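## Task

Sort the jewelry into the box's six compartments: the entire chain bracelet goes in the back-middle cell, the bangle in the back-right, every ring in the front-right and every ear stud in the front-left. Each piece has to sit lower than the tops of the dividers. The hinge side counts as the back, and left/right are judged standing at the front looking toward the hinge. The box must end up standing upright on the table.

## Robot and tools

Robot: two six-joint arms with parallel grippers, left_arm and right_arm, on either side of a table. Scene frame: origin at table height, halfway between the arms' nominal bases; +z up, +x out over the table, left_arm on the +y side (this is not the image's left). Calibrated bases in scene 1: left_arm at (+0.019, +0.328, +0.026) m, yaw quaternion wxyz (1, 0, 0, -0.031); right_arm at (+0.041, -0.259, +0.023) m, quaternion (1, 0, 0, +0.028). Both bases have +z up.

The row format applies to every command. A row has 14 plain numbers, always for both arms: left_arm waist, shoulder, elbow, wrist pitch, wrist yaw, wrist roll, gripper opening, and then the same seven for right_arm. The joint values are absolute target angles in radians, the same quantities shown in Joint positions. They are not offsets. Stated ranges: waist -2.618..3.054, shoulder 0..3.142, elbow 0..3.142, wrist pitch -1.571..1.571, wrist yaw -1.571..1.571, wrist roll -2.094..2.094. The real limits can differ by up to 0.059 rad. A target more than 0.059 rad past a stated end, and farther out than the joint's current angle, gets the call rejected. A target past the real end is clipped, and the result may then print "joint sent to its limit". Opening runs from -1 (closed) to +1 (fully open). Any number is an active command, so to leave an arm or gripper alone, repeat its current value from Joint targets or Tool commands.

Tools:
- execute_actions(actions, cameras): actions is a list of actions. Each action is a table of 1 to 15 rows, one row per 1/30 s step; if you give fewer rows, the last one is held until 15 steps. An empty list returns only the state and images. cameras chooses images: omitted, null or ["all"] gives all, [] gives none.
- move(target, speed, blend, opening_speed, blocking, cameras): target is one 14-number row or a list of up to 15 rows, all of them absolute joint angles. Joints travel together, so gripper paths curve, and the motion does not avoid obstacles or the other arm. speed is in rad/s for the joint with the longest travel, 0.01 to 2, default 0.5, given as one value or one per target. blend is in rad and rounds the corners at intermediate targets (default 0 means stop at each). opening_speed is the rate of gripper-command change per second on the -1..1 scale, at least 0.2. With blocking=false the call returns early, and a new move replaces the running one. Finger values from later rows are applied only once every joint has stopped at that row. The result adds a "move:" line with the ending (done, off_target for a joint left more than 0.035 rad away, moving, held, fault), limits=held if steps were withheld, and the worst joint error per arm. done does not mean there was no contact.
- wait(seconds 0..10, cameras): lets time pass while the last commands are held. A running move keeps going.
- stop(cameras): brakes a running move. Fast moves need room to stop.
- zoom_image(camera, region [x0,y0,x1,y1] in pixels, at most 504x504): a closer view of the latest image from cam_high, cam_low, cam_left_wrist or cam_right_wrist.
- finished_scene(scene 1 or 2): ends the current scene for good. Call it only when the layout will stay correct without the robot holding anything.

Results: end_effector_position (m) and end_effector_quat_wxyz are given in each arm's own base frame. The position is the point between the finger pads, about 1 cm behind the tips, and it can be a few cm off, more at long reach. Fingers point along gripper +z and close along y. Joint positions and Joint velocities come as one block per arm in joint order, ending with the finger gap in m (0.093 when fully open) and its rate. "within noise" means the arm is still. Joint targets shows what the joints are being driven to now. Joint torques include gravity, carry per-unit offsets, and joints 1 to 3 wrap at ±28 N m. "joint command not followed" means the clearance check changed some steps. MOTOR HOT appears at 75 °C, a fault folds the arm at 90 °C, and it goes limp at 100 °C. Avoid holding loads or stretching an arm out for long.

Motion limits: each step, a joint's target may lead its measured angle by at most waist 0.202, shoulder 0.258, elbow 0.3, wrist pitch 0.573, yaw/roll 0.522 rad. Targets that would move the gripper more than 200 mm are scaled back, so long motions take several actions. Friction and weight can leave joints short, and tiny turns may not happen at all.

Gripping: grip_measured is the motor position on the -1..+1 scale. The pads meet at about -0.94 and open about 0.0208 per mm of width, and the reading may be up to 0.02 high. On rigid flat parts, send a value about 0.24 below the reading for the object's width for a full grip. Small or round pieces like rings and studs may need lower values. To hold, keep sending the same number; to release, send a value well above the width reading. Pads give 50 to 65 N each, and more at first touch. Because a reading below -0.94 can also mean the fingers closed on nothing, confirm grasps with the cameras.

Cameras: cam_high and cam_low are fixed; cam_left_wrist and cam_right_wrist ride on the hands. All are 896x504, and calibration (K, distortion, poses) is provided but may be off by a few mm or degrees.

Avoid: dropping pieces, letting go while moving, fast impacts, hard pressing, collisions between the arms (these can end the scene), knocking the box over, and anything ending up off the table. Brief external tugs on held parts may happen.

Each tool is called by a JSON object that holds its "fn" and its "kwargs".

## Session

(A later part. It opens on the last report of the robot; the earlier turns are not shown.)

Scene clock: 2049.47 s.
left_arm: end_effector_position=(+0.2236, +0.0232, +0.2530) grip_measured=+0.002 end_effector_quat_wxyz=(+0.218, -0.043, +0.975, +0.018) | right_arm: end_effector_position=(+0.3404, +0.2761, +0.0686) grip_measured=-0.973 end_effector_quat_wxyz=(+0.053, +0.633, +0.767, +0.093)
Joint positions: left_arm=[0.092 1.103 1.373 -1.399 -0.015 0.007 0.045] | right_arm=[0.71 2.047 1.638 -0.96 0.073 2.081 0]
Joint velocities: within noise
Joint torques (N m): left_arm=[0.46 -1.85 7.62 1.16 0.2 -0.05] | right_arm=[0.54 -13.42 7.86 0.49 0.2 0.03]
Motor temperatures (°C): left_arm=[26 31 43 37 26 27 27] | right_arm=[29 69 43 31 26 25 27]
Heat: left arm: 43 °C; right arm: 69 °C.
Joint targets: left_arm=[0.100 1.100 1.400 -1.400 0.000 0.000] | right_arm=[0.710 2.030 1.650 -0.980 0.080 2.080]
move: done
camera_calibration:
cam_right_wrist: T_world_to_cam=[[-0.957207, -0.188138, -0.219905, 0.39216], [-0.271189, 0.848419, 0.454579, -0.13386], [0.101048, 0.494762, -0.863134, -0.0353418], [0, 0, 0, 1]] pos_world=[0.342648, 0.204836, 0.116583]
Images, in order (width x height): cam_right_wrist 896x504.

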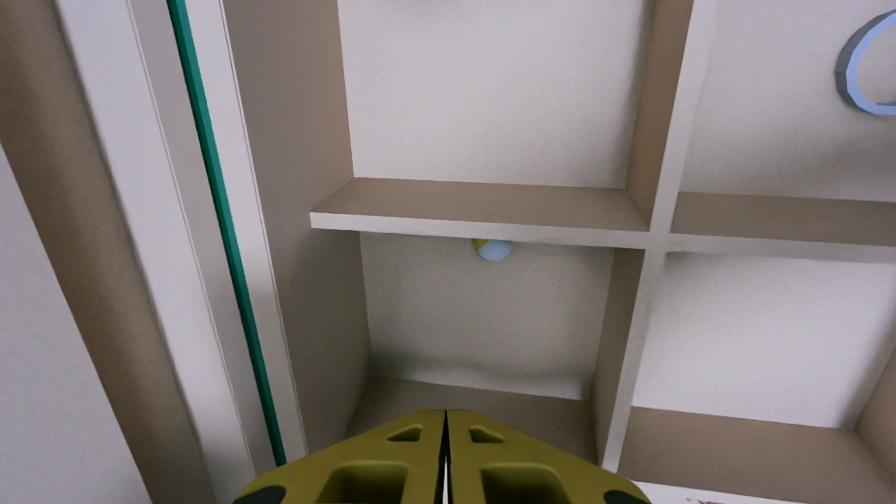

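{"fn": "move", "kwargs": {"target": [[0.1,1.1,1.4,-1.4,0,0,0,0.71,1.8,1.75,-1.3,0.08,1.5,-0.63],[0.1,1.1,1.4,-1.4,0,0,0,0.6,1.1,1.4,-1.4,0,0.3,-0.63]], "speed": 0.8, "blend": 0.1, "cameras": ["cam_high"]}}

{"fn": "zoom_image", "kwargs": {"camera": "cam_high", "region": [350, 150, 610, 350]}}

Scene clock: 2091.20 s.
left_arm: end_effector_position=(+0.2236, +0.0232, +0.2530) grip_measured=+0.002 end_effector_quat_wxyz=(+0.218, -0.043, +0.975, +0.018) | right_arm: end_effector_position=(+0.1915, +0.1310, +0.2675) grip_measured=-0.632 end_effector_quat_wxyz=(+0.223, -0.141, +0.959, +0.105)
Joint positions: left_arm=[0.092 1.103 1.373 -1.399 -0.015 0.007 0.045] | right_arm=[0.607 1.103 1.41 -1.381 0.009 0.313 0.015]
Joint velocities: within noise
Joint torques (N m): left_arm=[0.47 -1.84 7.62 1.16 0.2 -0.05] | right_arm=[-0.08 -2.59 5.6 1.18 -0.04 -0.11]
Motor temperatures (°C): left_arm=[26 31 43 37 26 27 27] | right_arm=[29 69 43 30 26 25 27]
Heat: left arm: 43 °C; right arm: 69 °C.
Joint targets: left_arm=[0.100 1.100 1.400 -1.400 0.000 0.000] | right_arm=[0.600 1.100 1.400 -1.400 0.000 0.300]
move: done
Images, in order (width x height): cam_high 896x504.

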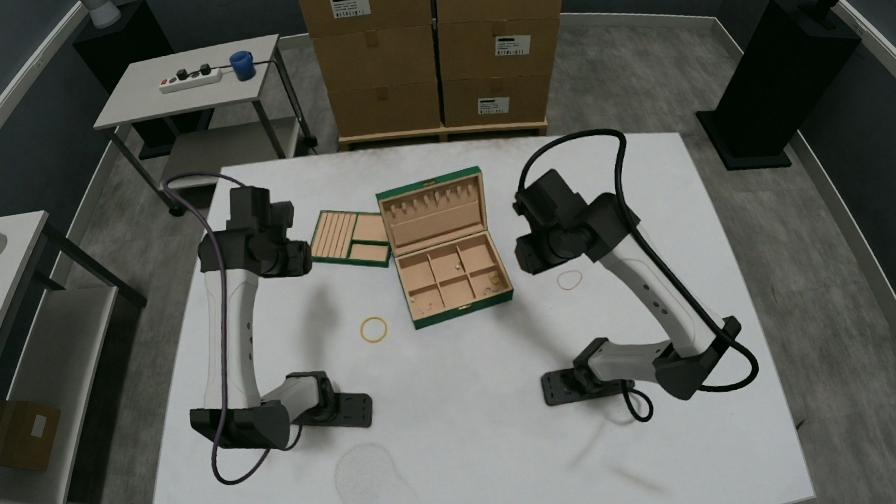

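Scaled by 1.938 from the camera's 896x504 image, which has a finer 1280x720 frame.

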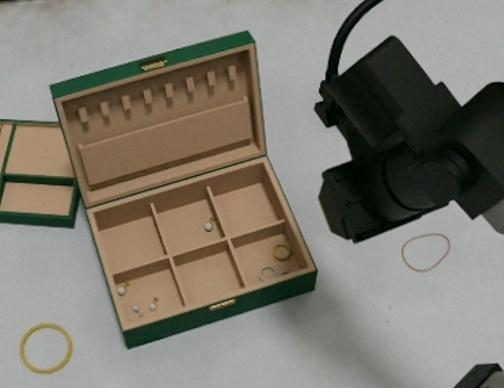

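{"fn": "move", "kwargs": {"target": [0.1,1.1,1.4,-1.4,0,0,0,0.771,1.779,1.168,-0.40,0.313,0.471,-0.63], "speed": 0.8, "cameras": ["cam_right_wrist"]}}

{"fn": "zoom_image", "kwargs": {"camera": "cam_right_wrist", "region": [250, 200, 650, 504]}}

Scene clock: 2110.20 s.
left_arm: end_effector_position=(+0.2236, +0.0232, +0.2530) grip_measured=+0.002 end_effector_quat_wxyz=(+0.218, -0.043, +0.975, +0.018) | right_arm: end_effector_position=(+0.3471, +0.2640, +0.0853) grip_measured=-0.632 end_effector_quat_wxyz=(+0.307, -0.104, +0.945, +0.037)
Joint positions: left_arm=[0.092 1.103 1.373 -1.399 -0.015 0.007 0.045] | right_arm=[0.766 1.77 1.174 -0.416 0.305 0.459 0.015]
Joint velocities: within noise
Joint torques (N m): left_arm=[0.47 -1.85 7.62 1.16 0.2 -0.05] | right_arm=[0.9 -8.79 6.56 1.61 0.27 0.18]
Motor temperatures (°C): left_arm=[26 31 43 37 26 27 27] | right_arm=[29 59 42 32 26 25 27]
Heat: left arm: 43 °C; right arm: 59 °C.
Joint targets: left_arm=[0.100 1.100 1.400 -1.400 0.000 0.000] | right_arm=[0.771 1.779 1.168 -0.400 0.313 0.471]
move: done
camera_calibration:
cam_right_wrist: T_world_to_cam=[[0.231082, -0.972873, -0.0108972, 0.176825], [-0.957842, -0.225518, -0.177991, 0.446473], [0.170706, 0.0515684, -0.983972, 0.0874973], [0, 0, 0, 1]] pos_world=[0.371853, 0.268204, 0.16749]
Images, in order (width x height): cam_right_wrist 896x504.

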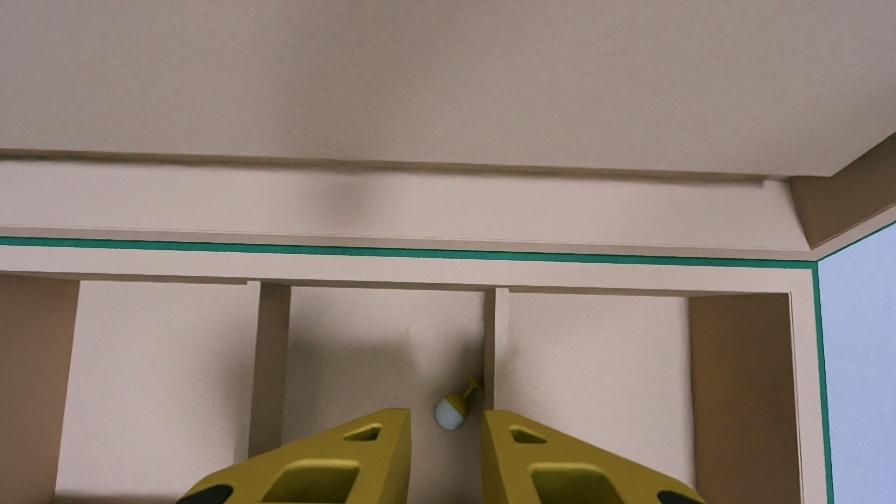

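Scaled by 1.260 from the camera's 896x504 image, which has a finer 1280x720 frame.

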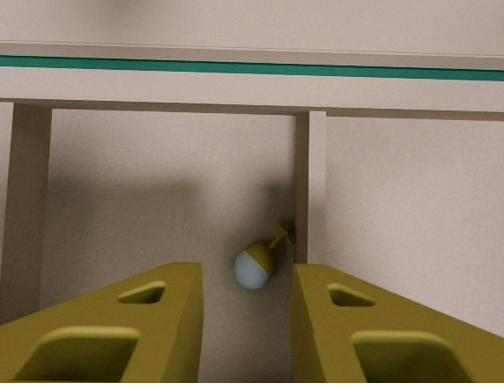

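{"fn": "move", "kwargs": {"target": [[0.1,1.1,1.4,-1.4,0,0,0,0.795,1.875,1.465,-1.02,0,-0.984,-1],[0.1,1.1,1.4,-1.4,0,0,0,0.795,1.960,1.292,-0.785,0,-0.984,-1]], "speed": 0.5, "cameras": ["cam_right_wrist","cam_high"]}}

Scene clock: 2222.20 s.
left_arm: end_effector_position=(+0.2236, +0.0232, +0.2530) grip_measured=+0.002 end_effector_quat_wxyz=(+0.218, -0.043, +0.975, +0.018) | right_arm: end_effector_position=(+0.2667, +0.2665, +0.0175) grip_measured=-0.973 end_effector_quat_wxyz=(-0.058, +0.770, -0.636, +0.010)
Joint positions: left_arm=[0.092 1.103 1.373 -1.399 -0.015 0.007 0.045] | right_arm=[0.789 1.949 1.298 -0.803 0.008 -0.972 0]
Joint velocities: within noise
Joint torques (N m): left_arm=[0.46 -1.84 7.61 1.16 0.21 -0.05] | right_arm=[1.03 -9.29 5.64 0.81 -0.11 -0.06]
Motor temperatures (°C): left_arm=[26 31 43 37 26 27 27] | right_arm=[29 54 43 34 27 25 27]
Heat: left arm: 43 °C; right arm: 54 °C.
Joint targets: left_arm=[0.100 1.100 1.400 -1.400 0.000 0.000] | right_arm=[0.795 1.960 1.292 -0.785 0.000 -0.984]
move: done
camera_calibration:
cam_right_wrist: T_world_to_cam=[[0.977171, 0.191719, 0.0915433, -0.314012], [0.143758, -0.913942, 0.37953, 0.237915], [0.156428, -0.357705, -0.920639, 0.14615], [0, 0, 0, 1]] pos_world=[0.249779, 0.329921, 0.0730011]
Images, in order (width x height): cam_high 896x504, cam_right_wrist 896x504.

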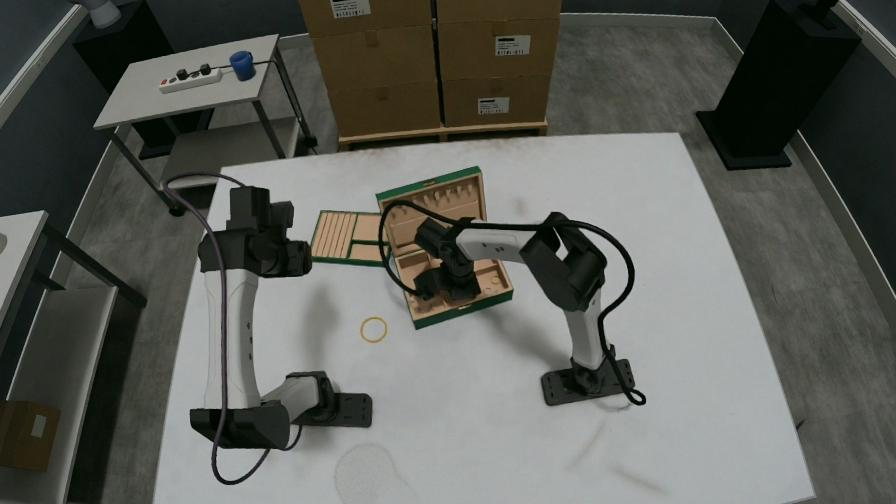

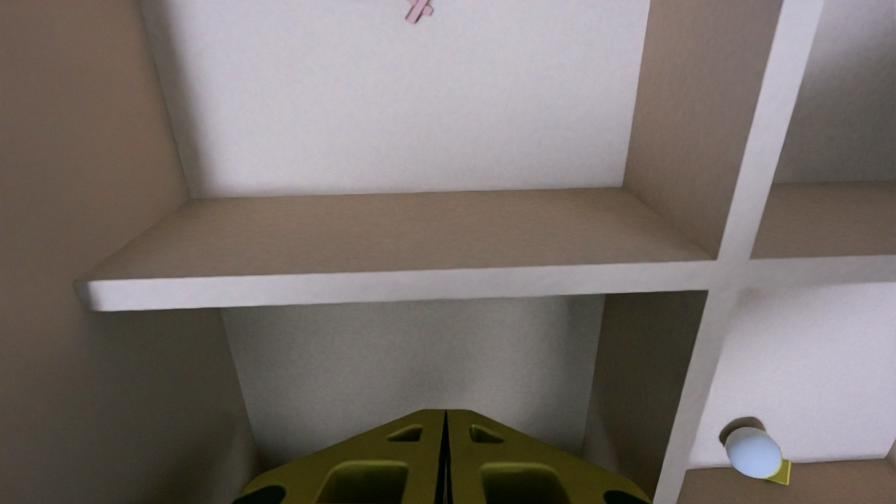

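{"fn": "move", "kwargs": {"target": [0.1,1.1,1.4,-1.4,0,0,0,0.763,1.940,1.265,-0.779,0,-1.014,-1], "speed": 0.15, "cameras": []}}

{"fn": "execute_actions", "kwargs": {"actions": [[[0.1,1.1,1.4,-1.4,0,0,0,0.742,1.926,1.248,-0.775,0,-1.035,-1],[0.1,1.1,1.4,-1.4,0,0,0,0.710,1.905,1.221,-0.770,0,-1.065,-1],[0.1,1.1,1.4,-1.4,0,0,0,0.678,1.885,1.195,-0.764,0,-1.096,-1],[0.1,1.1,1.4,-1.4,0,0,0,0.656,1.871,1.177,-0.760,0,-1.116,-1],[0.1,1.1,1.4,-1.4,0,0,0,0.640,1.861,1.164,-0.757,0,-1.131,-1],[0.1,1.1,1.4,-1.4,0,0,0,0.627,1.852,1.153,-0.755,0,-1.144,-1],[0.1,1.1,1.4,-1.4,0,0,0,0.616,1.846,1.144,-0.753,0,-1.154,-1],[0.1,1.1,1.4,-1.4,0,0,0,0.608,1.841,1.137,-0.751,0,-1.161,-1],[0.1,1.1,1.4,-1.4,0,0,0,0.603,1.837,1.133,-0.750,0,-1.166,-1],[0.1,1.1,1.4,-1.4,0,0,0,0.595,1.832,1.126,-0.749,0,-1.174,-1]]], "cameras": ["cam_right_wrist","cam_high"]}}

Scene clock: 2254.47 s.
left_arm: end_effector_position=(+0.2236, +0.0232, +0.2530) grip_measured=+0.002 end_effector_quat_wxyz=(+0.218, -0.043, +0.975, +0.018) | right_arm: end_effector_position=(+0.2673, +0.2565, +0.0117) grip_measured=-0.973 end_effector_quat_wxyz=(-0.049, +0.773, -0.633, +0.010)
Joint positions: left_arm=[0.092 1.103 1.373 -1.399 -0.015 0.007 0.045] | right_arm=[0.768 1.949 1.275 -0.797 0.008 -1.001 0]
Joint velocities: within noise
Joint torques (N m): left_arm=[0.46 -1.85 7.62 1.16 0.21 -0.05] | right_arm=[0.02 -11.07 5.19 0.75 -0.1 -0.06]
Motor temperatures (°C): left_arm=[26 31 43 37 26 27 27] | right_arm=[29 56 42 32 27 25 27]
Heat: left arm: 43 °C; right arm: 56 °C.
Joint targets: left_arm=[0.100 1.100 1.400 -1.400 0.000 0.000] | right_arm=[0.763 1.940 1.265 -0.779 0.000 -1.014]
move: done
No camera images: "cameras" was empty.

Scene clock: 2255.40 s.
left_arm: end_effector_position=(+0.2236, +0.0232, +0.2530) grip_measured=+0.002 end_effector_quat_wxyz=(+0.218, -0.043, +0.975, +0.018) | right_arm: end_effector_position=(+0.2826, +0.1970, +0.0106) grip_measured=-0.973 end_effector_quat_wxyz=(-0.056, +0.770, -0.635, +0.006)
Joint positions: left_arm=[0.092 1.103 1.373 -1.399 -0.015 0.007 0.045] | right_arm=[0.6 1.853 1.137 -0.744 -0.019 -1.162 0]
Joint velocities: within noise
Joint torques (N m): left_arm=[0.47 -1.85 7.62 1.16 0.21 -0.05] | right_arm=[0.06 -11.25 4.93 0.51 0.13 -0.05]
Motor temperatures (°C): left_arm=[26 31 43 37 26 27 27] | right_arm=[29 56 42 32 27 25 27]
Heat: left arm: 43 °C; right arm: 56 °C.
Joint targets: left_arm=[0.100 1.100 1.400 -1.400 0.000 0.000] | right_arm=[0.595 1.832 1.126 -0.749 0.000 -1.174]
camera_calibration:
cam_right_wrist: T_world_to_cam=[[0.977282, 0.194615, 0.0839387, -0.316166], [0.149451, -0.913593, 0.378169, 0.173041], [0.150283, -0.357033, -0.921923, 0.114086], [0, 0, 0, 1]] pos_world=[0.265977, 0.260353, 0.0662786]
Images, in order (width x height): cam_high 896x504, cam_right_wrist 896x504.

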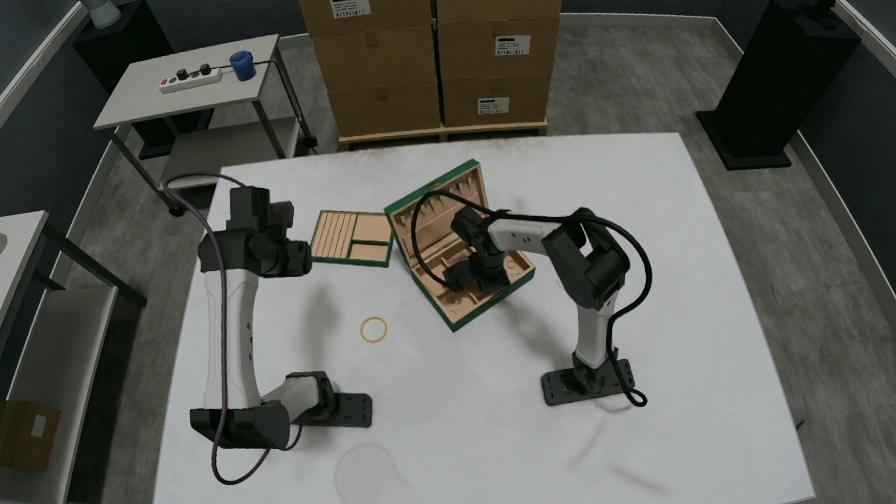

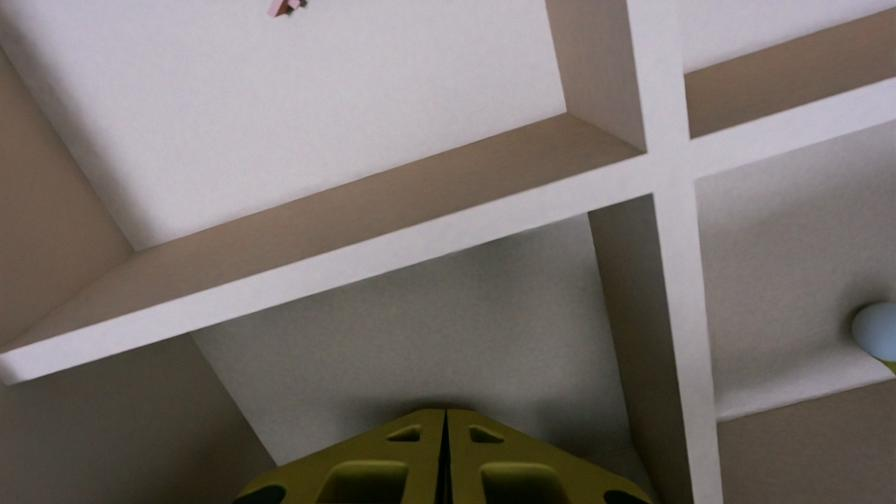

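{"fn": "move", "kwargs": {"target": [[0.1,1.1,1.4,-1.4,0,0,0,0.61,1.75,1.35,-1.05,0,-1.16,-1],[0.1,1.1,1.4,-1.4,0,0,0,0.5,1.1,1.4,-1.4,0,0.3,-0.63]], "speed": 0.8, "cameras": ["cam_high","cam_right_wrist"]}}

{"fn": "zoom_image", "kwargs": {"camera": "cam_high", "region": [350, 150, 610, 350]}}

Scene clock: 2266.40 s.
left_arm: end_effector_position=(+0.2236, +0.0232, +0.2530) grip_measured=+0.002 end_effector_quat_wxyz=(+0.218, -0.043, +0.975, +0.018) | right_arm: end_effector_position=(+0.2006, +0.1128, +0.2585) grip_measured=-0.632 end_effector_quat_wxyz=(+0.214, -0.107, +0.966, +0.094)
Joint positions: left_arm=[0.092 1.103 1.373 -1.399 -0.015 0.007 0.045] | right_arm=[0.507 1.103 1.383 -1.379 -0.008 0.288 0.015]
Joint velocities: within noise
Joint torques (N m): left_arm=[0.47 -1.85 7.62 1.16 0.2 -0.05] | right_arm=[-0.06 -2.65 8.24 1.11 0.11 0.17]
Motor temperatures (°C): left_arm=[26 31 43 37 26 27 27] | right_arm=[29 57 41 32 27 25 27]
Heat: left arm: 43 °C; right arm: 57 °C.
Joint targets: left_arm=[0.100 1.100 1.400 -1.400 0.000 0.000] | right_arm=[0.500 1.100 1.400 -1.400 0.000 0.300]
move: done
camera_calibration:
cam_right_wrist: T_world_to_cam=[[0.257004, -0.955963, -0.141719, 0.0921737], [-0.96588, -0.258942, -0.00491165, 0.263487], [-0.0320016, 0.138145, -0.989895, 0.32322], [0, 0, 0, 1]] pos_world=[0.241151, 0.111691, 0.33431]
Images, in order (width x height): cam_high 896x504, cam_right_wrist 896x504.

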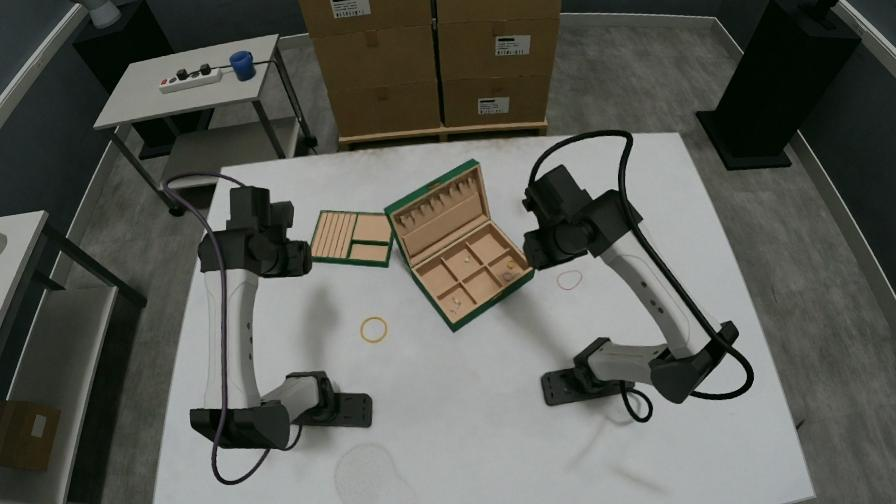

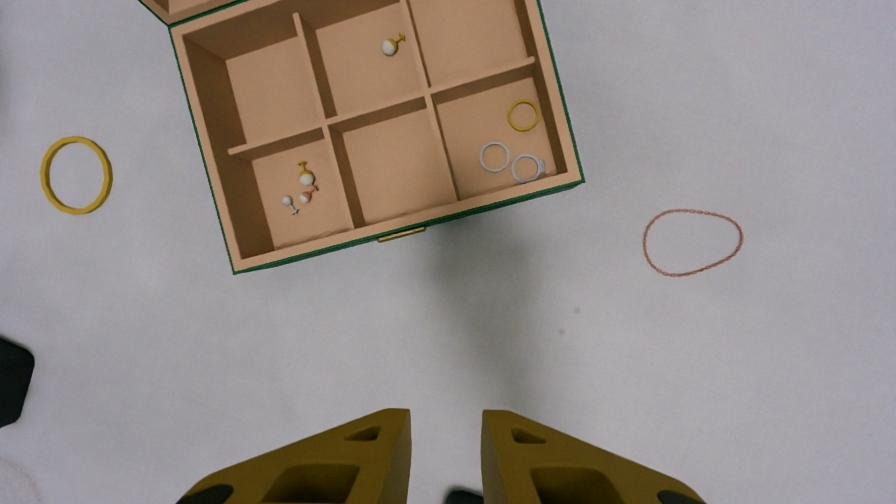

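Scaled by 1.938 from the camera's 896x504 image, which has a finer 1280x720 frame.

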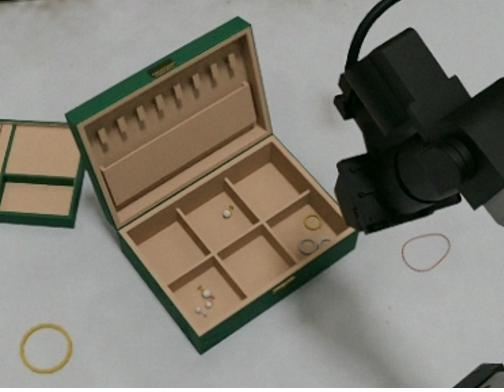

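{"fn": "move", "kwargs": {"target": [[0.1,1.1,1.4,-1.4,0,0,0,0.641,1.775,1.328,-1.0,0,0.153,-1],[0.1,1.1,1.4,-1.4,0,0,0,0.641,1.855,1.160,-0.750,0,0.153,-1],[0.1,1.1,1.4,-1.4,0,0,0,0.620,1.902,1.215,-0.77,0,0.132,-1]], "speed": [0.7,0.4,0.12], "cameras": []}}

{"fn": "execute_actions", "kwargs": {"actions": [[[0.1,1.1,1.4,-1.4,0,0,0,0.614,1.914,1.233,-0.775,0,0.126,-1],[0.1,1.1,1.4,-1.4,0,0,0,0.600,1.941,1.270,-0.785,0,0.112,-1],[0.1,1.1,1.4,-1.4,0,0,0,0.586,1.966,1.305,-0.796,0,0.098,-1],[0.1,1.1,1.4,-1.4,0,0,0,0.576,1.985,1.332,-0.803,0,0.088,-1],[0.1,1.1,1.4,-1.4,0,0,0,0.570,1.998,1.349,-0.808,0,0.082,-1],[0.1,1.1,1.4,-1.4,0,0,0,0.566,2.006,1.360,-0.811,0,0.078,-1],[0.1,1.1,1.4,-1.4,0,0,0,0.562,2.013,1.370,-0.814,0,0.074,-1],[0.1,1.1,1.4,-1.4,0,0,0,0.558,2.020,1.380,-0.817,0,0.07,-1]]], "cameras": ["cam_high"]}}

{"fn": "move", "kwargs": {"target": [[0.1,1.1,1.4,-1.4,0,0,0,0.57,1.85,1.45,-1.05,0,0.15,-0.63],[0.1,1.1,1.4,-1.4,0,0,0,0.5,1.1,1.4,-1.4,0,0.3,-0.63]], "speed": 0.8, "cameras": ["cam_high","cam_right_wrist"]}}

Scene clock: 2339.97 s.
left_arm: end_effector_position=(+0.2236, +0.0232, +0.2530) grip_measured=+0.002 end_effector_quat_wxyz=(+0.218, -0.043, +0.975, +0.018) | right_arm: end_effector_position=(+0.2862, +0.2079, +0.0143) grip_measured=-0.973 end_effector_quat_wxyz=(+0.047, -0.238, +0.970, +0.022)
Joint positions: left_arm=[0.092 1.103 1.373 -1.399 -0.015 0.007 0.045] | right_arm=[0.625 1.884 1.196 -0.779 -0.006 0.145 0]
Joint velocities: within noise
Joint torques (N m): left_arm=[0.46 -1.85 7.61 1.16 0.2 -0.06] | right_arm=[0.01 -7.97 7.9 0.68 0.09 -0.08]
Motor temperatures (°C): left_arm=[26 31 43 37 26 27 27] | right_arm=[29 48 44 33 26 25 27]
Heat: left arm: 43 °C; right arm: 48 °C.
Joint targets: left_arm=[0.100 1.100 1.400 -1.400 0.000 0.000] | right_arm=[0.620 1.902 1.215 -0.770 0.000 0.132]
move: done
No camera images: "cameras" was empty.

Scene clock: 2340.67 s.
left_arm: end_effector_position=(+0.2236, +0.0232, +0.2530) grip_measured=+0.002 end_effector_quat_wxyz=(+0.218, -0.043, +0.975, +0.018) | right_arm: end_effector_position=(+0.3182, +0.2095, +0.0135) grip_measured=-0.973 end_effector_quat_wxyz=(+0.035, -0.244, +0.969, +0.023)
Joint positions: left_arm=[0.092 1.103 1.373 -1.399 -0.015 0.007 0.045] | right_arm=[0.573 1.997 1.354 -0.847 -0.021 0.08 0]
Joint velocities: within noise
Joint torques (N m): left_arm=[0.46 -1.87 7.62 1.16 0.2 -0.06] | right_arm=[-0.81 -8.59 8.66 0.84 0.23 -0.04]
Motor temperatures (°C): left_arm=[26 31 43 37 26 27 27] | right_arm=[29 48 44 33 26 25 27]
Heat: left arm: 43 °C; right arm: 48 °C.
Joint targets: left_arm=[0.100 1.100 1.400 -1.400 0.000 0.000] | right_arm=[0.558 2.020 1.380 -0.817 0.000 0.070]
Images, in order (width x height): cam_high 896x504.

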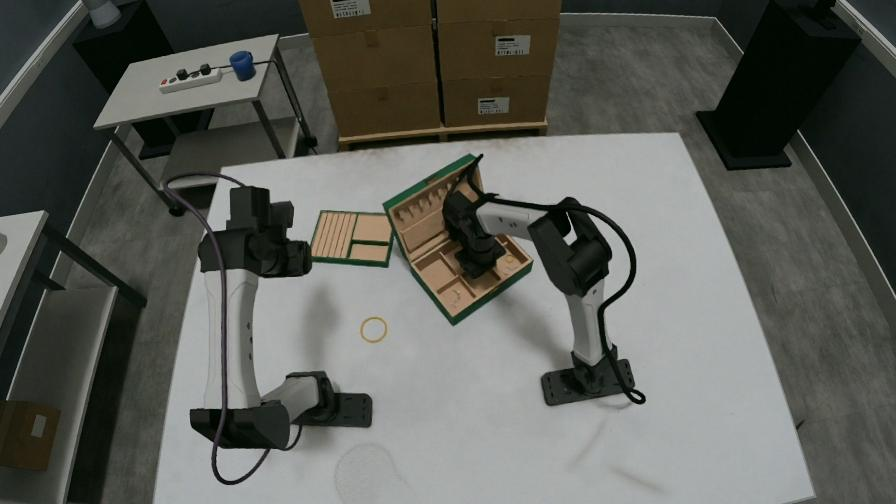

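Scene clock: 2342.73 s.
left_arm: end_effector_position=(+0.2236, +0.0232, +0.2530) grip_measured=+0.002 end_effector_quat_wxyz=(+0.218, -0.043, +0.975, +0.018) | right_arm: end_effector_position=(+0.2012, +0.1132, +0.2700) grip_measured=-0.632 end_effector_quat_wxyz=(+0.232, -0.107, +0.962, +0.101)
Joint positions: left_arm=[0.092 1.103 1.373 -1.399 -0.015 0.007 0.045] | right_arm=[0.507 1.092 1.41 -1.378 -0.008 0.287 0.015]
Joint velocities: within noise
Joint torques (N m): left_arm=[0.46 -1.85 7.62 1.16 0.2 -0.05] | right_arm=[-0.09 -1.4 5.57 1.19 0.11 0.17]
Motor temperatures (°C): left_arm=[26 31 43 37 26 27 27] | right_arm=[29 48 44 33 26 25 27]
Heat: left arm: 43 °C; right arm: 48 °C.
Joint targets: left_arm=[0.100 1.100 1.400 -1.400 0.000 0.000] | right_arm=[0.500 1.100 1.400 -1.400 0.000 0.300]
move: done
camera_calibration:
cam_right_wrist: T_world_to_cam=[[0.262568, -0.952988, -0.151231, 0.0951689], [-0.964911, -0.258973, -0.0433569, 0.274494], [0.00215386, 0.157309, -0.987547, 0.324888], [0, 0, 0, 1]] pos_world=[0.239174, 0.110673, 0.347136]
Images, in order (width x height): cam_high 896x504, cam_right_wrist 896x504.

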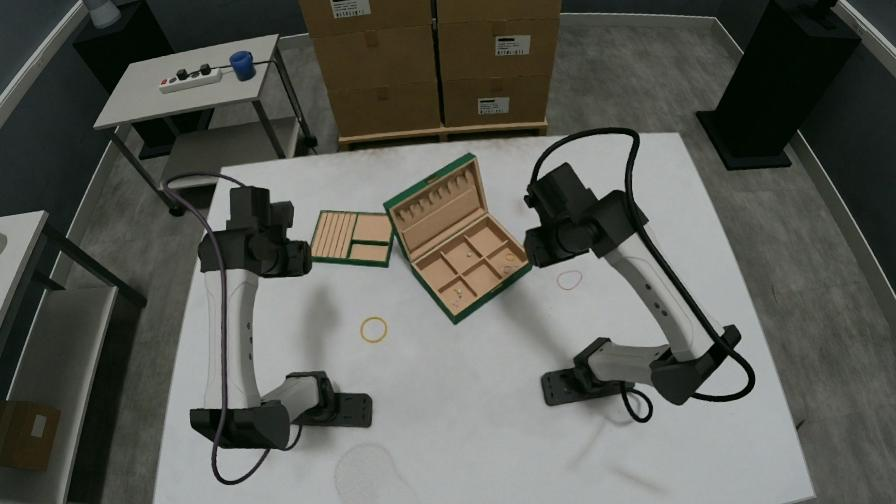

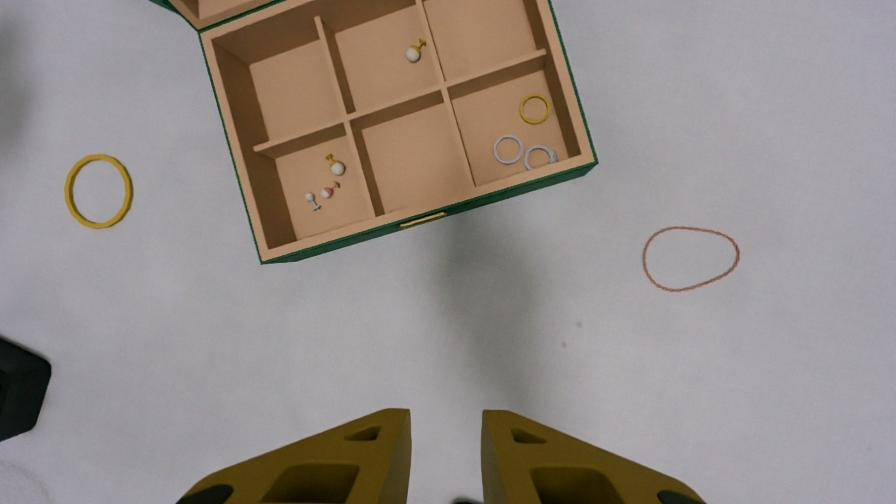

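{"fn": "move", "kwargs": {"target": [[0.1,1.1,1.4,-1.4,0,0,0,0.570,2.105,1.815,-1.14,0,-1.513,-1],[0.1,1.1,1.4,-1.4,0,0,0,0.570,2.166,1.630,-0.92,0,-1.513,-1],[0.1,1.1,1.4,-1.4,0,0,0,0.545,2.166,1.630,-0.92,0,-1.535,-1]], "speed": [0.8,0.4,0.12], "cameras": []}}

{"fn": "execute_actions", "kwargs": {"actions": [[[0.1,1.1,1.4,-1.4,0,0,0,0.535,2.166,1.63,-0.92,0,-1.545,-1],[0.1,1.1,1.4,-1.4,0,0,0,0.510,2.166,1.63,-0.92,0,-1.57,-1],[0.1,1.1,1.4,-1.4,0,0,0,0.48,2.166,1.63,-0.92,0,-1.6,-1],[0.1,1.1,1.4,-1.4,0,0,0,0.455,2.166,1.63,-0.92,0,-1.63,-1],[0.1,1.1,1.4,-1.4,0,0,0,0.442,2.166,1.63,-0.92,0,-1.64,-1],[0.1,1.1,1.4,-1.4,0,0,0,0.434,2.166,1.63,-0.92,0,-1.65,-1],[0.1,1.1,1.4,-1.4,0,0,0,0.428,2.166,1.63,-0.92,0,-1.655,-1],[0.1,1.1,1.4,-1.4,0,0,0,0.424,2.166,1.63,-0.92,0,-1.655,-1],[0.1,1.1,1.4,-1.4,0,0,0,0.420,2.166,1.63,-0.92,0,-1.655,-1]]], "cameras": ["cam_right_wrist"]}}

{"fn": "move", "kwargs": {"target": [[0.1,1.1,1.4,-1.4,0,0,0,0.43,1.98,1.70,-1.1,0,-1.5,-0.63],[0.1,1.1,1.4,-1.4,0,0,0,0.42,1.1,1.4,-1.4,0,0.3,-0.63]], "speed": 0.8, "cameras": ["cam_high","cam_right_wrist"]}}

Scene clock: 2403.20 s.
left_arm: end_effector_position=(+0.2236, +0.0232, +0.2530) grip_measured=+0.002 end_effector_quat_wxyz=(+0.218, -0.043, +0.975, +0.018) | right_arm: end_effector_position=(+0.3711, +0.2292, +0.0249) grip_measured=-0.973 end_effector_quat_wxyz=(-0.054, +0.859, -0.508, +0.024)
Joint positions: left_arm=[0.092 1.103 1.373 -1.399 -0.015 0.007 0.045] | right_arm=[0.55 2.152 1.637 -0.938 -0.007 -1.522 0]
Joint velocities: within noise
Joint torques (N m): left_arm=[0.47 -1.84 7.62 1.16 0.21 -0.05] | right_arm=[0.03 -11.12 5.79 0.75 0.01 -0.07]
Motor temperatures (°C): left_arm=[26 31 43 37 26 27 27] | right_arm=[29 46 42 33 26 25 27]
Heat: left arm: 43 °C; right arm: 46 °C.
Joint targets: left_arm=[0.100 1.100 1.400 -1.400 0.000 0.000] | right_arm=[0.545 2.166 1.630 -0.920 0.000 -1.535]
move: done
No camera images: "cameras" was empty.

Scene clock: 2404.03 s.
left_arm: end_effector_position=(+0.2236, +0.0232, +0.2530) grip_measured=+0.002 end_effector_quat_wxyz=(+0.218, -0.043, +0.975, +0.018) | right_arm: end_effector_position=(+0.3930, +0.1904, +0.0252) grip_measured=-0.973 end_effector_quat_wxyz=(-0.063, +0.859, -0.507, +0.014)
Joint positions: left_arm=[0.092 1.103 1.373 -1.399 -0.015 0.007 0.045] | right_arm=[0.432 2.152 1.637 -0.936 -0.05 -1.64 0]
Joint velocities: within noise
Joint torques (N m): left_arm=[0.47 -1.84 7.62 1.16 0.2 -0.05] | right_arm=[-0.58 -11.11 5.79 0.7 0.41 -0.06]
Motor temperatures (°C): left_arm=[26 31 43 37 26 27 27] | right_arm=[29 46 42 33 26 25 27]
Heat: left arm: 43 °C; right arm: 46 °C.
Joint targets: left_arm=[0.100 1.100 1.400 -1.400 0.000 0.000] | right_arm=[0.420 2.166 1.630 -0.920 0.000 -1.655]
camera_calibration:
cam_right_wrist: T_world_to_cam=[[0.867598, 0.484379, 0.112473, -0.436708], [0.408078, -0.822788, 0.39559, 0.0256729], [0.284157, -0.297316, -0.911514, 0.0443383], [0, 0, 0, 1]] pos_world=[0.355812, 0.245838, 0.079377]
Images, in order (width x height): cam_right_wrist 896x504.

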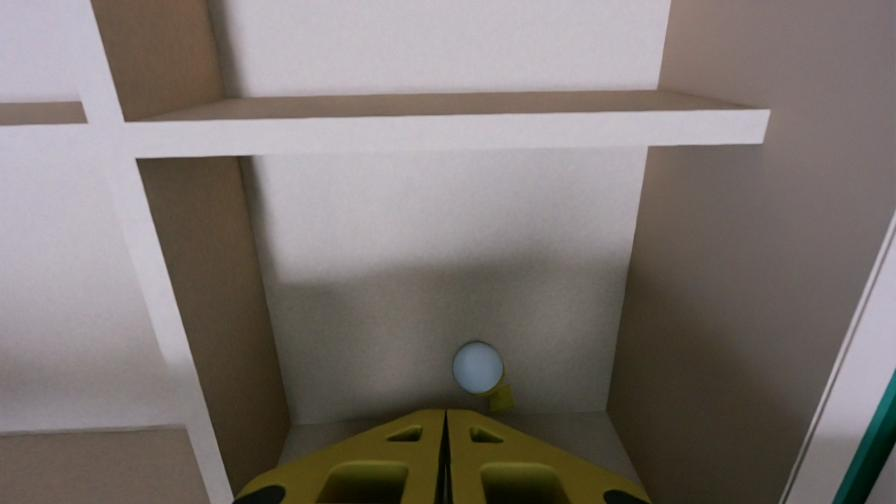

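Scene clock: 2407.57 s.
left_arm: end_effector_position=(+0.2236, +0.0232, +0.2530) grip_measured=+0.002 end_effector_quat_wxyz=(+0.218, -0.043, +0.975, +0.018) | right_arm: end_effector_position=(+0.2111, +0.0976, +0.2675) grip_measured=-0.632 end_effector_quat_wxyz=(+0.230, -0.069, +0.967, +0.090)
Joint positions: left_arm=[0.092 1.103 1.373 -1.399 -0.015 0.007 0.045] | right_arm=[0.427 1.104 1.41 -1.379 -0.008 0.287 0.015]
Joint velocities: within noise
Joint torques (N m): left_arm=[0.47 -1.85 7.61 1.16 0.2 -0.05] | right_arm=[-0.14 -2.67 5.6 1.17 0.11 0.17]
Motor temperatures (°C): left_arm=[26 31 43 37 26 27 27] | right_arm=[29 47 42 33 26 25 27]
Heat: left arm: 43 °C; right arm: 47 °C.
Joint targets: left_arm=[0.100 1.100 1.400 -1.400 0.000 0.000] | right_arm=[0.420 1.100 1.400 -1.400 0.000 0.300]
move: done
camera_calibration:
cam_right_wrist: T_world_to_cam=[[0.184826, -0.971546, -0.148114, 0.0946968], [-0.982766, -0.182204, -0.0311976, 0.272834], [0.00332284, 0.151328, -0.988478, 0.325433], [0, 0, 0, 1]] pos_world=[0.249548, 0.0924669, 0.344221]
Images, in order (width x height): cam_high 896x504, cam_right_wrist 896x504.

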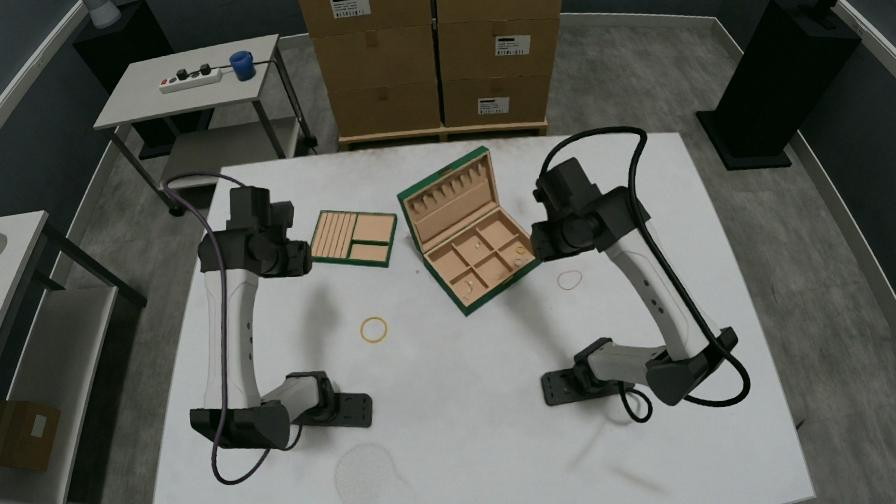

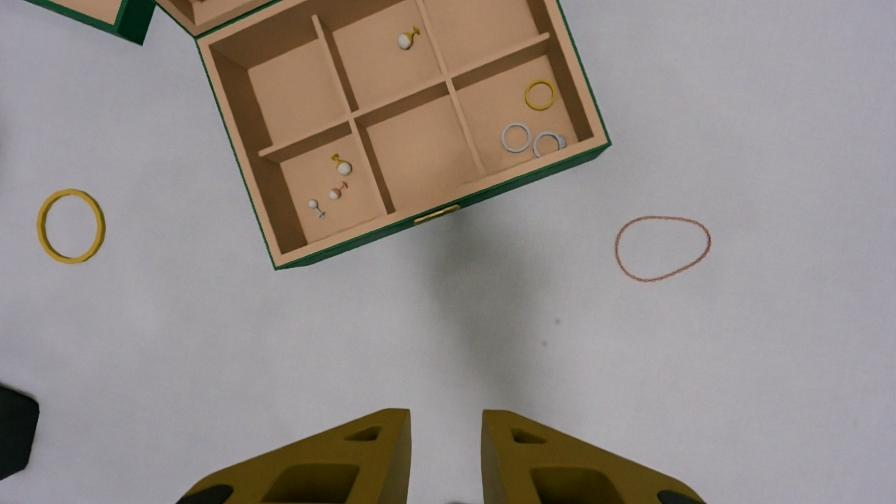

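{"fn": "move", "kwargs": {"target": [0.1,1.1,1.4,-1.4,0,0,0,0.526,2.172,1.74,-1.008,0.1,-1.59,-0.66], "speed": 0.8, "cameras": ["cam_right_wrist"]}}

Scene clock: 2455.97 s.
left_arm: end_effector_position=(+0.2236, +0.0232, +0.2530) grip_measured=+0.002 end_effector_quat_wxyz=(+0.218, -0.043, +0.975, +0.018) | right_arm: end_effector_position=(+0.3878, +0.2048, +0.0426) grip_measured=-0.658 end_effector_quat_wxyz=(-0.021, +0.864, -0.499, +0.065)
Joint positions: left_arm=[0.092 1.103 1.373 -1.399 -0.015 0.007 0.045] | right_arm=[0.521 2.159 1.719 -1.029 0.091 -1.577 0.014]
Joint velocities: within noise
Joint torques (N m): left_arm=[0.47 -1.85 7.62 1.16 0.2 -0.05] | right_arm=[0.94 -11.37 8.54 0.72 0.1 -0.08]
Motor temperatures (°C): left_arm=[26 31 43 37 26 27 27] | right_arm=[29 46 42 33 26 25 27]
Heat: left arm: 43 °C; right arm: 46 °C.
Joint targets: left_arm=[0.100 1.100 1.400 -1.400 0.000 0.000] | right_arm=[0.526 2.172 1.740 -1.008 0.100 -1.590]
move: done
camera_calibration:
cam_right_wrist: T_world_to_cam=[[0.857994, 0.505626, 0.0904907, -0.44084], [0.394817, -0.761863, 0.513502, 0.0203228], [0.328582, -0.404854, -0.853304, 0.0682724], [0, 0, 0, 1]] pos_world=[0.347781, 0.266024, 0.0877133]
Images, in order (width x height): cam_right_wrist 896x504.

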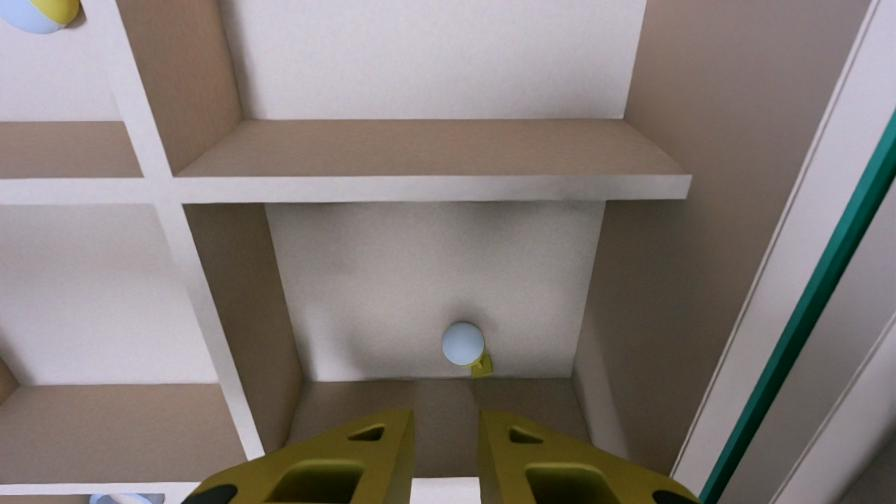

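{"fn": "move", "kwargs": {"target": [[0.1,1.1,1.4,-1.4,0,0,0,0.536,2.185,1.74,-1.01,0.108,-1.6,-0.66],[0.1,1.1,1.4,-1.4,0,0,0,0.536,2.220,1.634,-0.876,0.108,-1.6,-0.66]], "speed": 0.25, "cameras": ["cam_right_wrist"]}}

Scene clock: 2480.03 s.
left_arm: end_effector_position=(+0.2236, +0.0232, +0.2530) grip_measured=+0.002 end_effector_quat_wxyz=(+0.218, -0.043, +0.975, +0.018) | right_arm: end_effector_position=(+0.3876, +0.2075, +0.0090) grip_measured=-0.658 end_effector_quat_wxyz=(-0.019, +0.868, -0.491, +0.068)
Joint positions: left_arm=[0.092 1.103 1.373 -1.399 -0.015 0.007 0.045] | right_arm=[0.529 2.197 1.643 -0.914 0.099 -1.588 0.014]
Joint velocities: within noise
Joint torques (N m): left_arm=[0.46 -1.85 7.61 1.16 0.2 -0.05] | right_arm=[1.05 -10.56 5.49 0.9 0.11 -0.07]
Motor temperatures (°C): left_arm=[26 31 43 37 26 27 27] | right_arm=[29 53 44 32 26 25 27]
Heat: left arm: 43 °C; right arm: 53 °C.
Joint targets: left_arm=[0.100 1.100 1.400 -1.400 0.000 0.000] | right_arm=[0.536 2.220 1.634 -0.876 0.108 -1.600]
move: off_target (right_arm); right_arm: the wrist pitch is farthest, 0.038 rad from its target
camera_calibration:
cam_right_wrist: T_world_to_cam=[[0.847946, 0.52251, 0.089282, -0.438553], [0.407096, -0.749781, 0.521633, 0.0323633], [0.339501, -0.40597, -0.848485, 0.0367462], [0, 0, 0, 1]] pos_world=[0.346219, 0.268332, 0.0534517]
Images, in order (width x height): cam_right_wrist 896x504.

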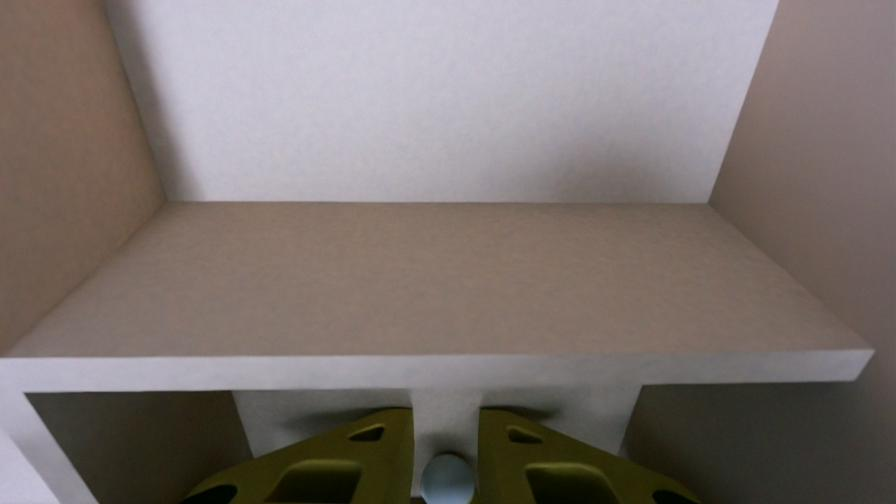

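{"fn": "move", "kwargs": {"target": [[0.1,1.1,1.4,-1.4,0,0,0,0.536,2.15,1.66,-0.90,0.108,-1.6,-0.66],[0.1,1.1,1.4,-1.4,0,0,0,0.565,2.15,1.645,-0.88,0.21,-1.57,-0.66],[0.1,1.1,1.4,-1.4,0,0,0,0.565,2.205,1.600,-0.85,0.21,-1.57,-0.66]], "speed": 0.25, "cameras": ["cam_right_wrist"]}}

Scene clock: 2511.23 s.
left_arm: end_effector_position=(+0.2236, +0.0232, +0.2530) grip_measured=+0.002 end_effector_quat_wxyz=(+0.218, -0.043, +0.975, +0.018) | right_arm: end_effector_position=(+0.3894, +0.2039, +0.0086) grip_measured=-0.658 end_effector_quat_wxyz=(+0.000, +0.869, -0.481, +0.116)
Joint positions: left_arm=[0.092 1.103 1.373 -1.399 -0.015 0.007 0.045] | right_arm=[0.56 2.187 1.612 -0.881 0.203 -1.582 0.014]
Joint velocities: within noise
Joint torques (N m): left_arm=[0.47 -1.85 7.61 1.16 0.2 -0.05] | right_arm=[0.95 -10.93 5.19 0.85 0.16 0.17]
Motor temperatures (°C): left_arm=[26 31 43 37 26 27 27] | right_arm=[29 55 41 32 26 25 27]
Heat: left arm: 43 °C; right arm: 55 °C.
Joint targets: left_arm=[0.100 1.100 1.400 -1.400 0.000 0.000] | right_arm=[0.565 2.205 1.600 -0.850 0.210 -1.570]
move: done
camera_calibration:
cam_right_wrist: T_world_to_cam=[[0.834705, 0.54134, 0.101087, -0.436982], [0.380217, -0.699301, 0.60532, 0.0286208], [0.398374, -0.466829, -0.789537, 0.0233236], [0, 0, 0, 1]] pos_world=[0.344577, 0.267458, 0.0452633]
Images, in order (width x height): cam_right_wrist 896x504.

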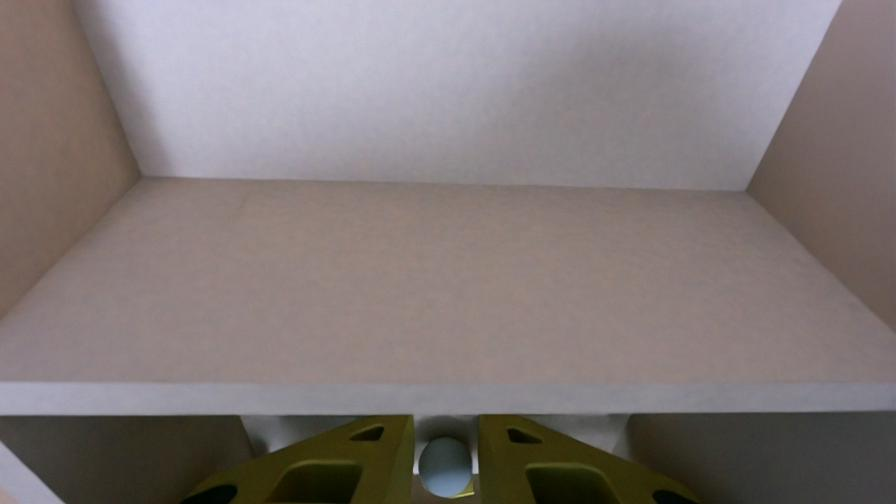

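{"fn": "move", "kwargs": {"target": [0.1,1.1,1.4,-1.4,0,0,0,0.565,2.205,1.600,-0.85,0.21,-1.57,-1], "opening_speed": 0.3, "cameras": ["cam_right_wrist"]}}

Scene clock: 2522.27 s.
left_arm: end_effector_position=(+0.2236, +0.0232, +0.2530) grip_measured=+0.002 end_effector_quat_wxyz=(+0.218, -0.043, +0.975, +0.018) | right_arm: end_effector_position=(+0.3899, +0.2038, +0.0087) grip_measured=-0.875 end_effector_quat_wxyz=(-0.001, +0.869, -0.481, +0.117)
Joint positions: left_arm=[0.092 1.103 1.373 -1.399 -0.015 0.007 0.045] | right_arm=[0.56 2.187 1.612 -0.879 0.205 -1.582 0.003]
Joint velocities: within noise
Joint torques (N m): left_arm=[0.46 -1.84 7.62 1.16 0.2 -0.05] | right_arm=[0.94 -10.93 5.19 0.84 0.14 0.18]
Motor temperatures (°C): left_arm=[26 31 43 37 26 27 27] | right_arm=[29 57 41 31 26 25 27]
Heat: left arm: 43 °C; right arm: 57 °C.
Joint targets: left_arm=[0.100 1.100 1.400 -1.400 0.000 0.000] | right_arm=[0.565 2.205 1.600 -0.850 0.210 -1.570]
move: done
camera_calibration:
cam_right_wrist: T_world_to_cam=[[0.83479, 0.540915, 0.102647, -0.4373], [0.378232, -0.698912, 0.607011, 0.0289459], [0.400083, -0.467902, -0.788036, 0.0226966], [0, 0, 0, 1]] pos_world=[0.345025, 0.267392, 0.0452028]
Images, in order (width x height): cam_right_wrist 896x504.

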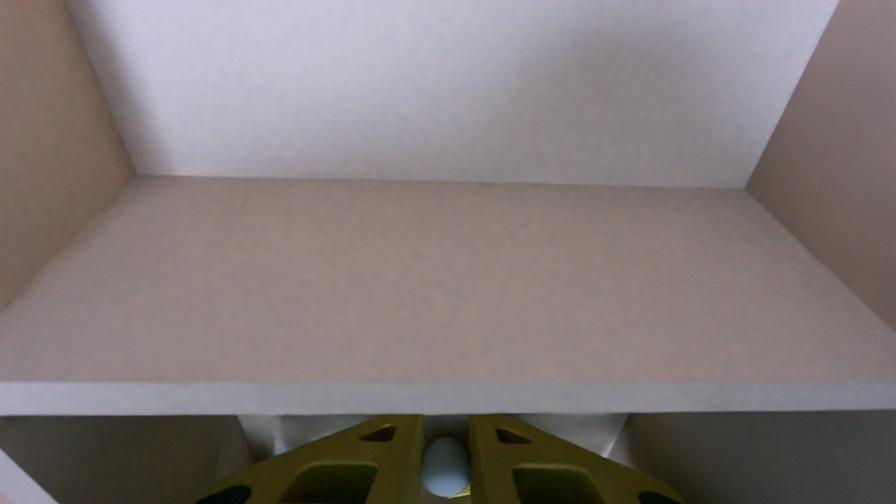

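Gripped (−0.875). Lift.

{"fn": "move", "kwargs": {"target": [[0.1,1.1,1.4,-1.4,0,0,0,0.565,2.04,1.70,-1.07,0.21,-1.57,-1],[0.1,1.1,1.4,-1.4,0,0,0,0.565,1.80,1.70,-1.27,0.1,-1.57,-1]], "speed": 0.4, "cameras": ["cam_right_wrist","cam_high"]}}

Scene clock: 2533.70 s.
left_arm: end_effector_position=(+0.2236, +0.0232, +0.2530) grip_measured=+0.002 end_effector_quat_wxyz=(+0.218, -0.043, +0.975, +0.018) | right_arm: end_effector_position=(+0.3323, +0.1865, +0.1601) grip_measured=-0.892 end_effector_quat_wxyz=(-0.056, +0.870, -0.481, +0.094)
Joint positions: left_arm=[0.092 1.103 1.373 -1.399 -0.015 0.007 0.045] | right_arm=[0.56 1.816 1.686 -1.249 0.109 -1.582 0.002]
Joint velocities: within noise
Joint torques (N m): left_arm=[0.47 -1.85 7.62 1.16 0.2 -0.05] | right_arm=[0.94 -11.23 8.17 0.5 -0.08 0.18]
Motor temperatures (°C): left_arm=[26 31 43 37 26 27 27] | right_arm=[29 59 42 31 26 25 28]
Heat: left arm: 43 °C; right arm: 59 °C.
Joint targets: left_arm=[0.100 1.100 1.400 -1.400 0.000 0.000] | right_arm=[0.565 1.800 1.700 -1.270 0.100 -1.570]
move: done
camera_calibration:
cam_right_wrist: T_world_to_cam=[[0.825348, 0.536018, 0.177442, -0.40334], [0.381617, -0.76119, 0.524365, -0.0295058], [0.416136, -0.365069, -0.8328, 0.139572], [0, 0, 0, 1]] pos_world=[0.286075, 0.244691, 0.203277]
Images, in order (width x height): cam_high 896x504, cam_right_wrist 896x504.

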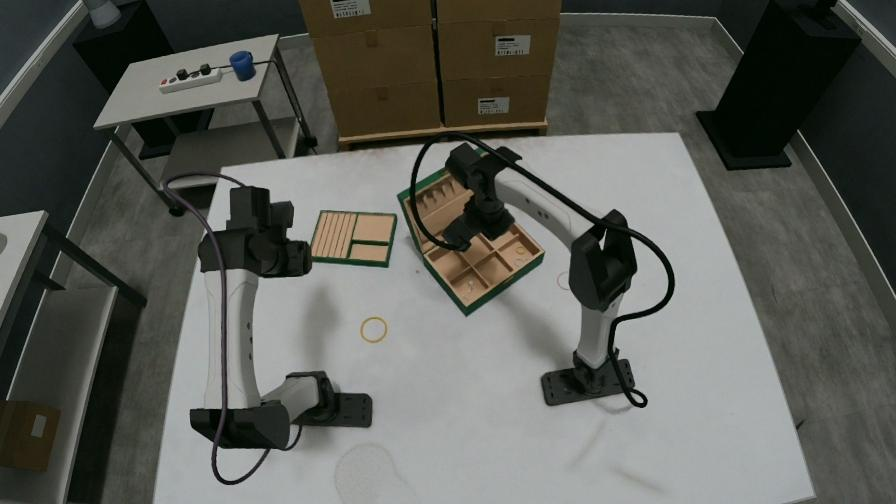

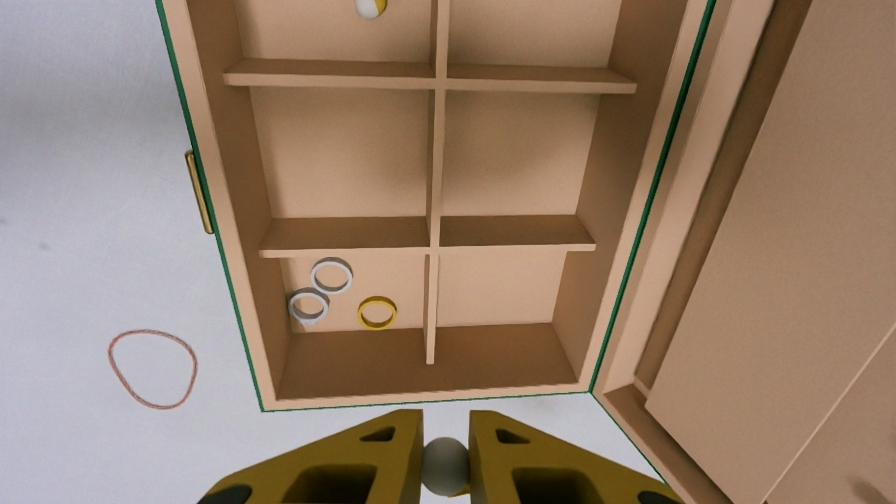

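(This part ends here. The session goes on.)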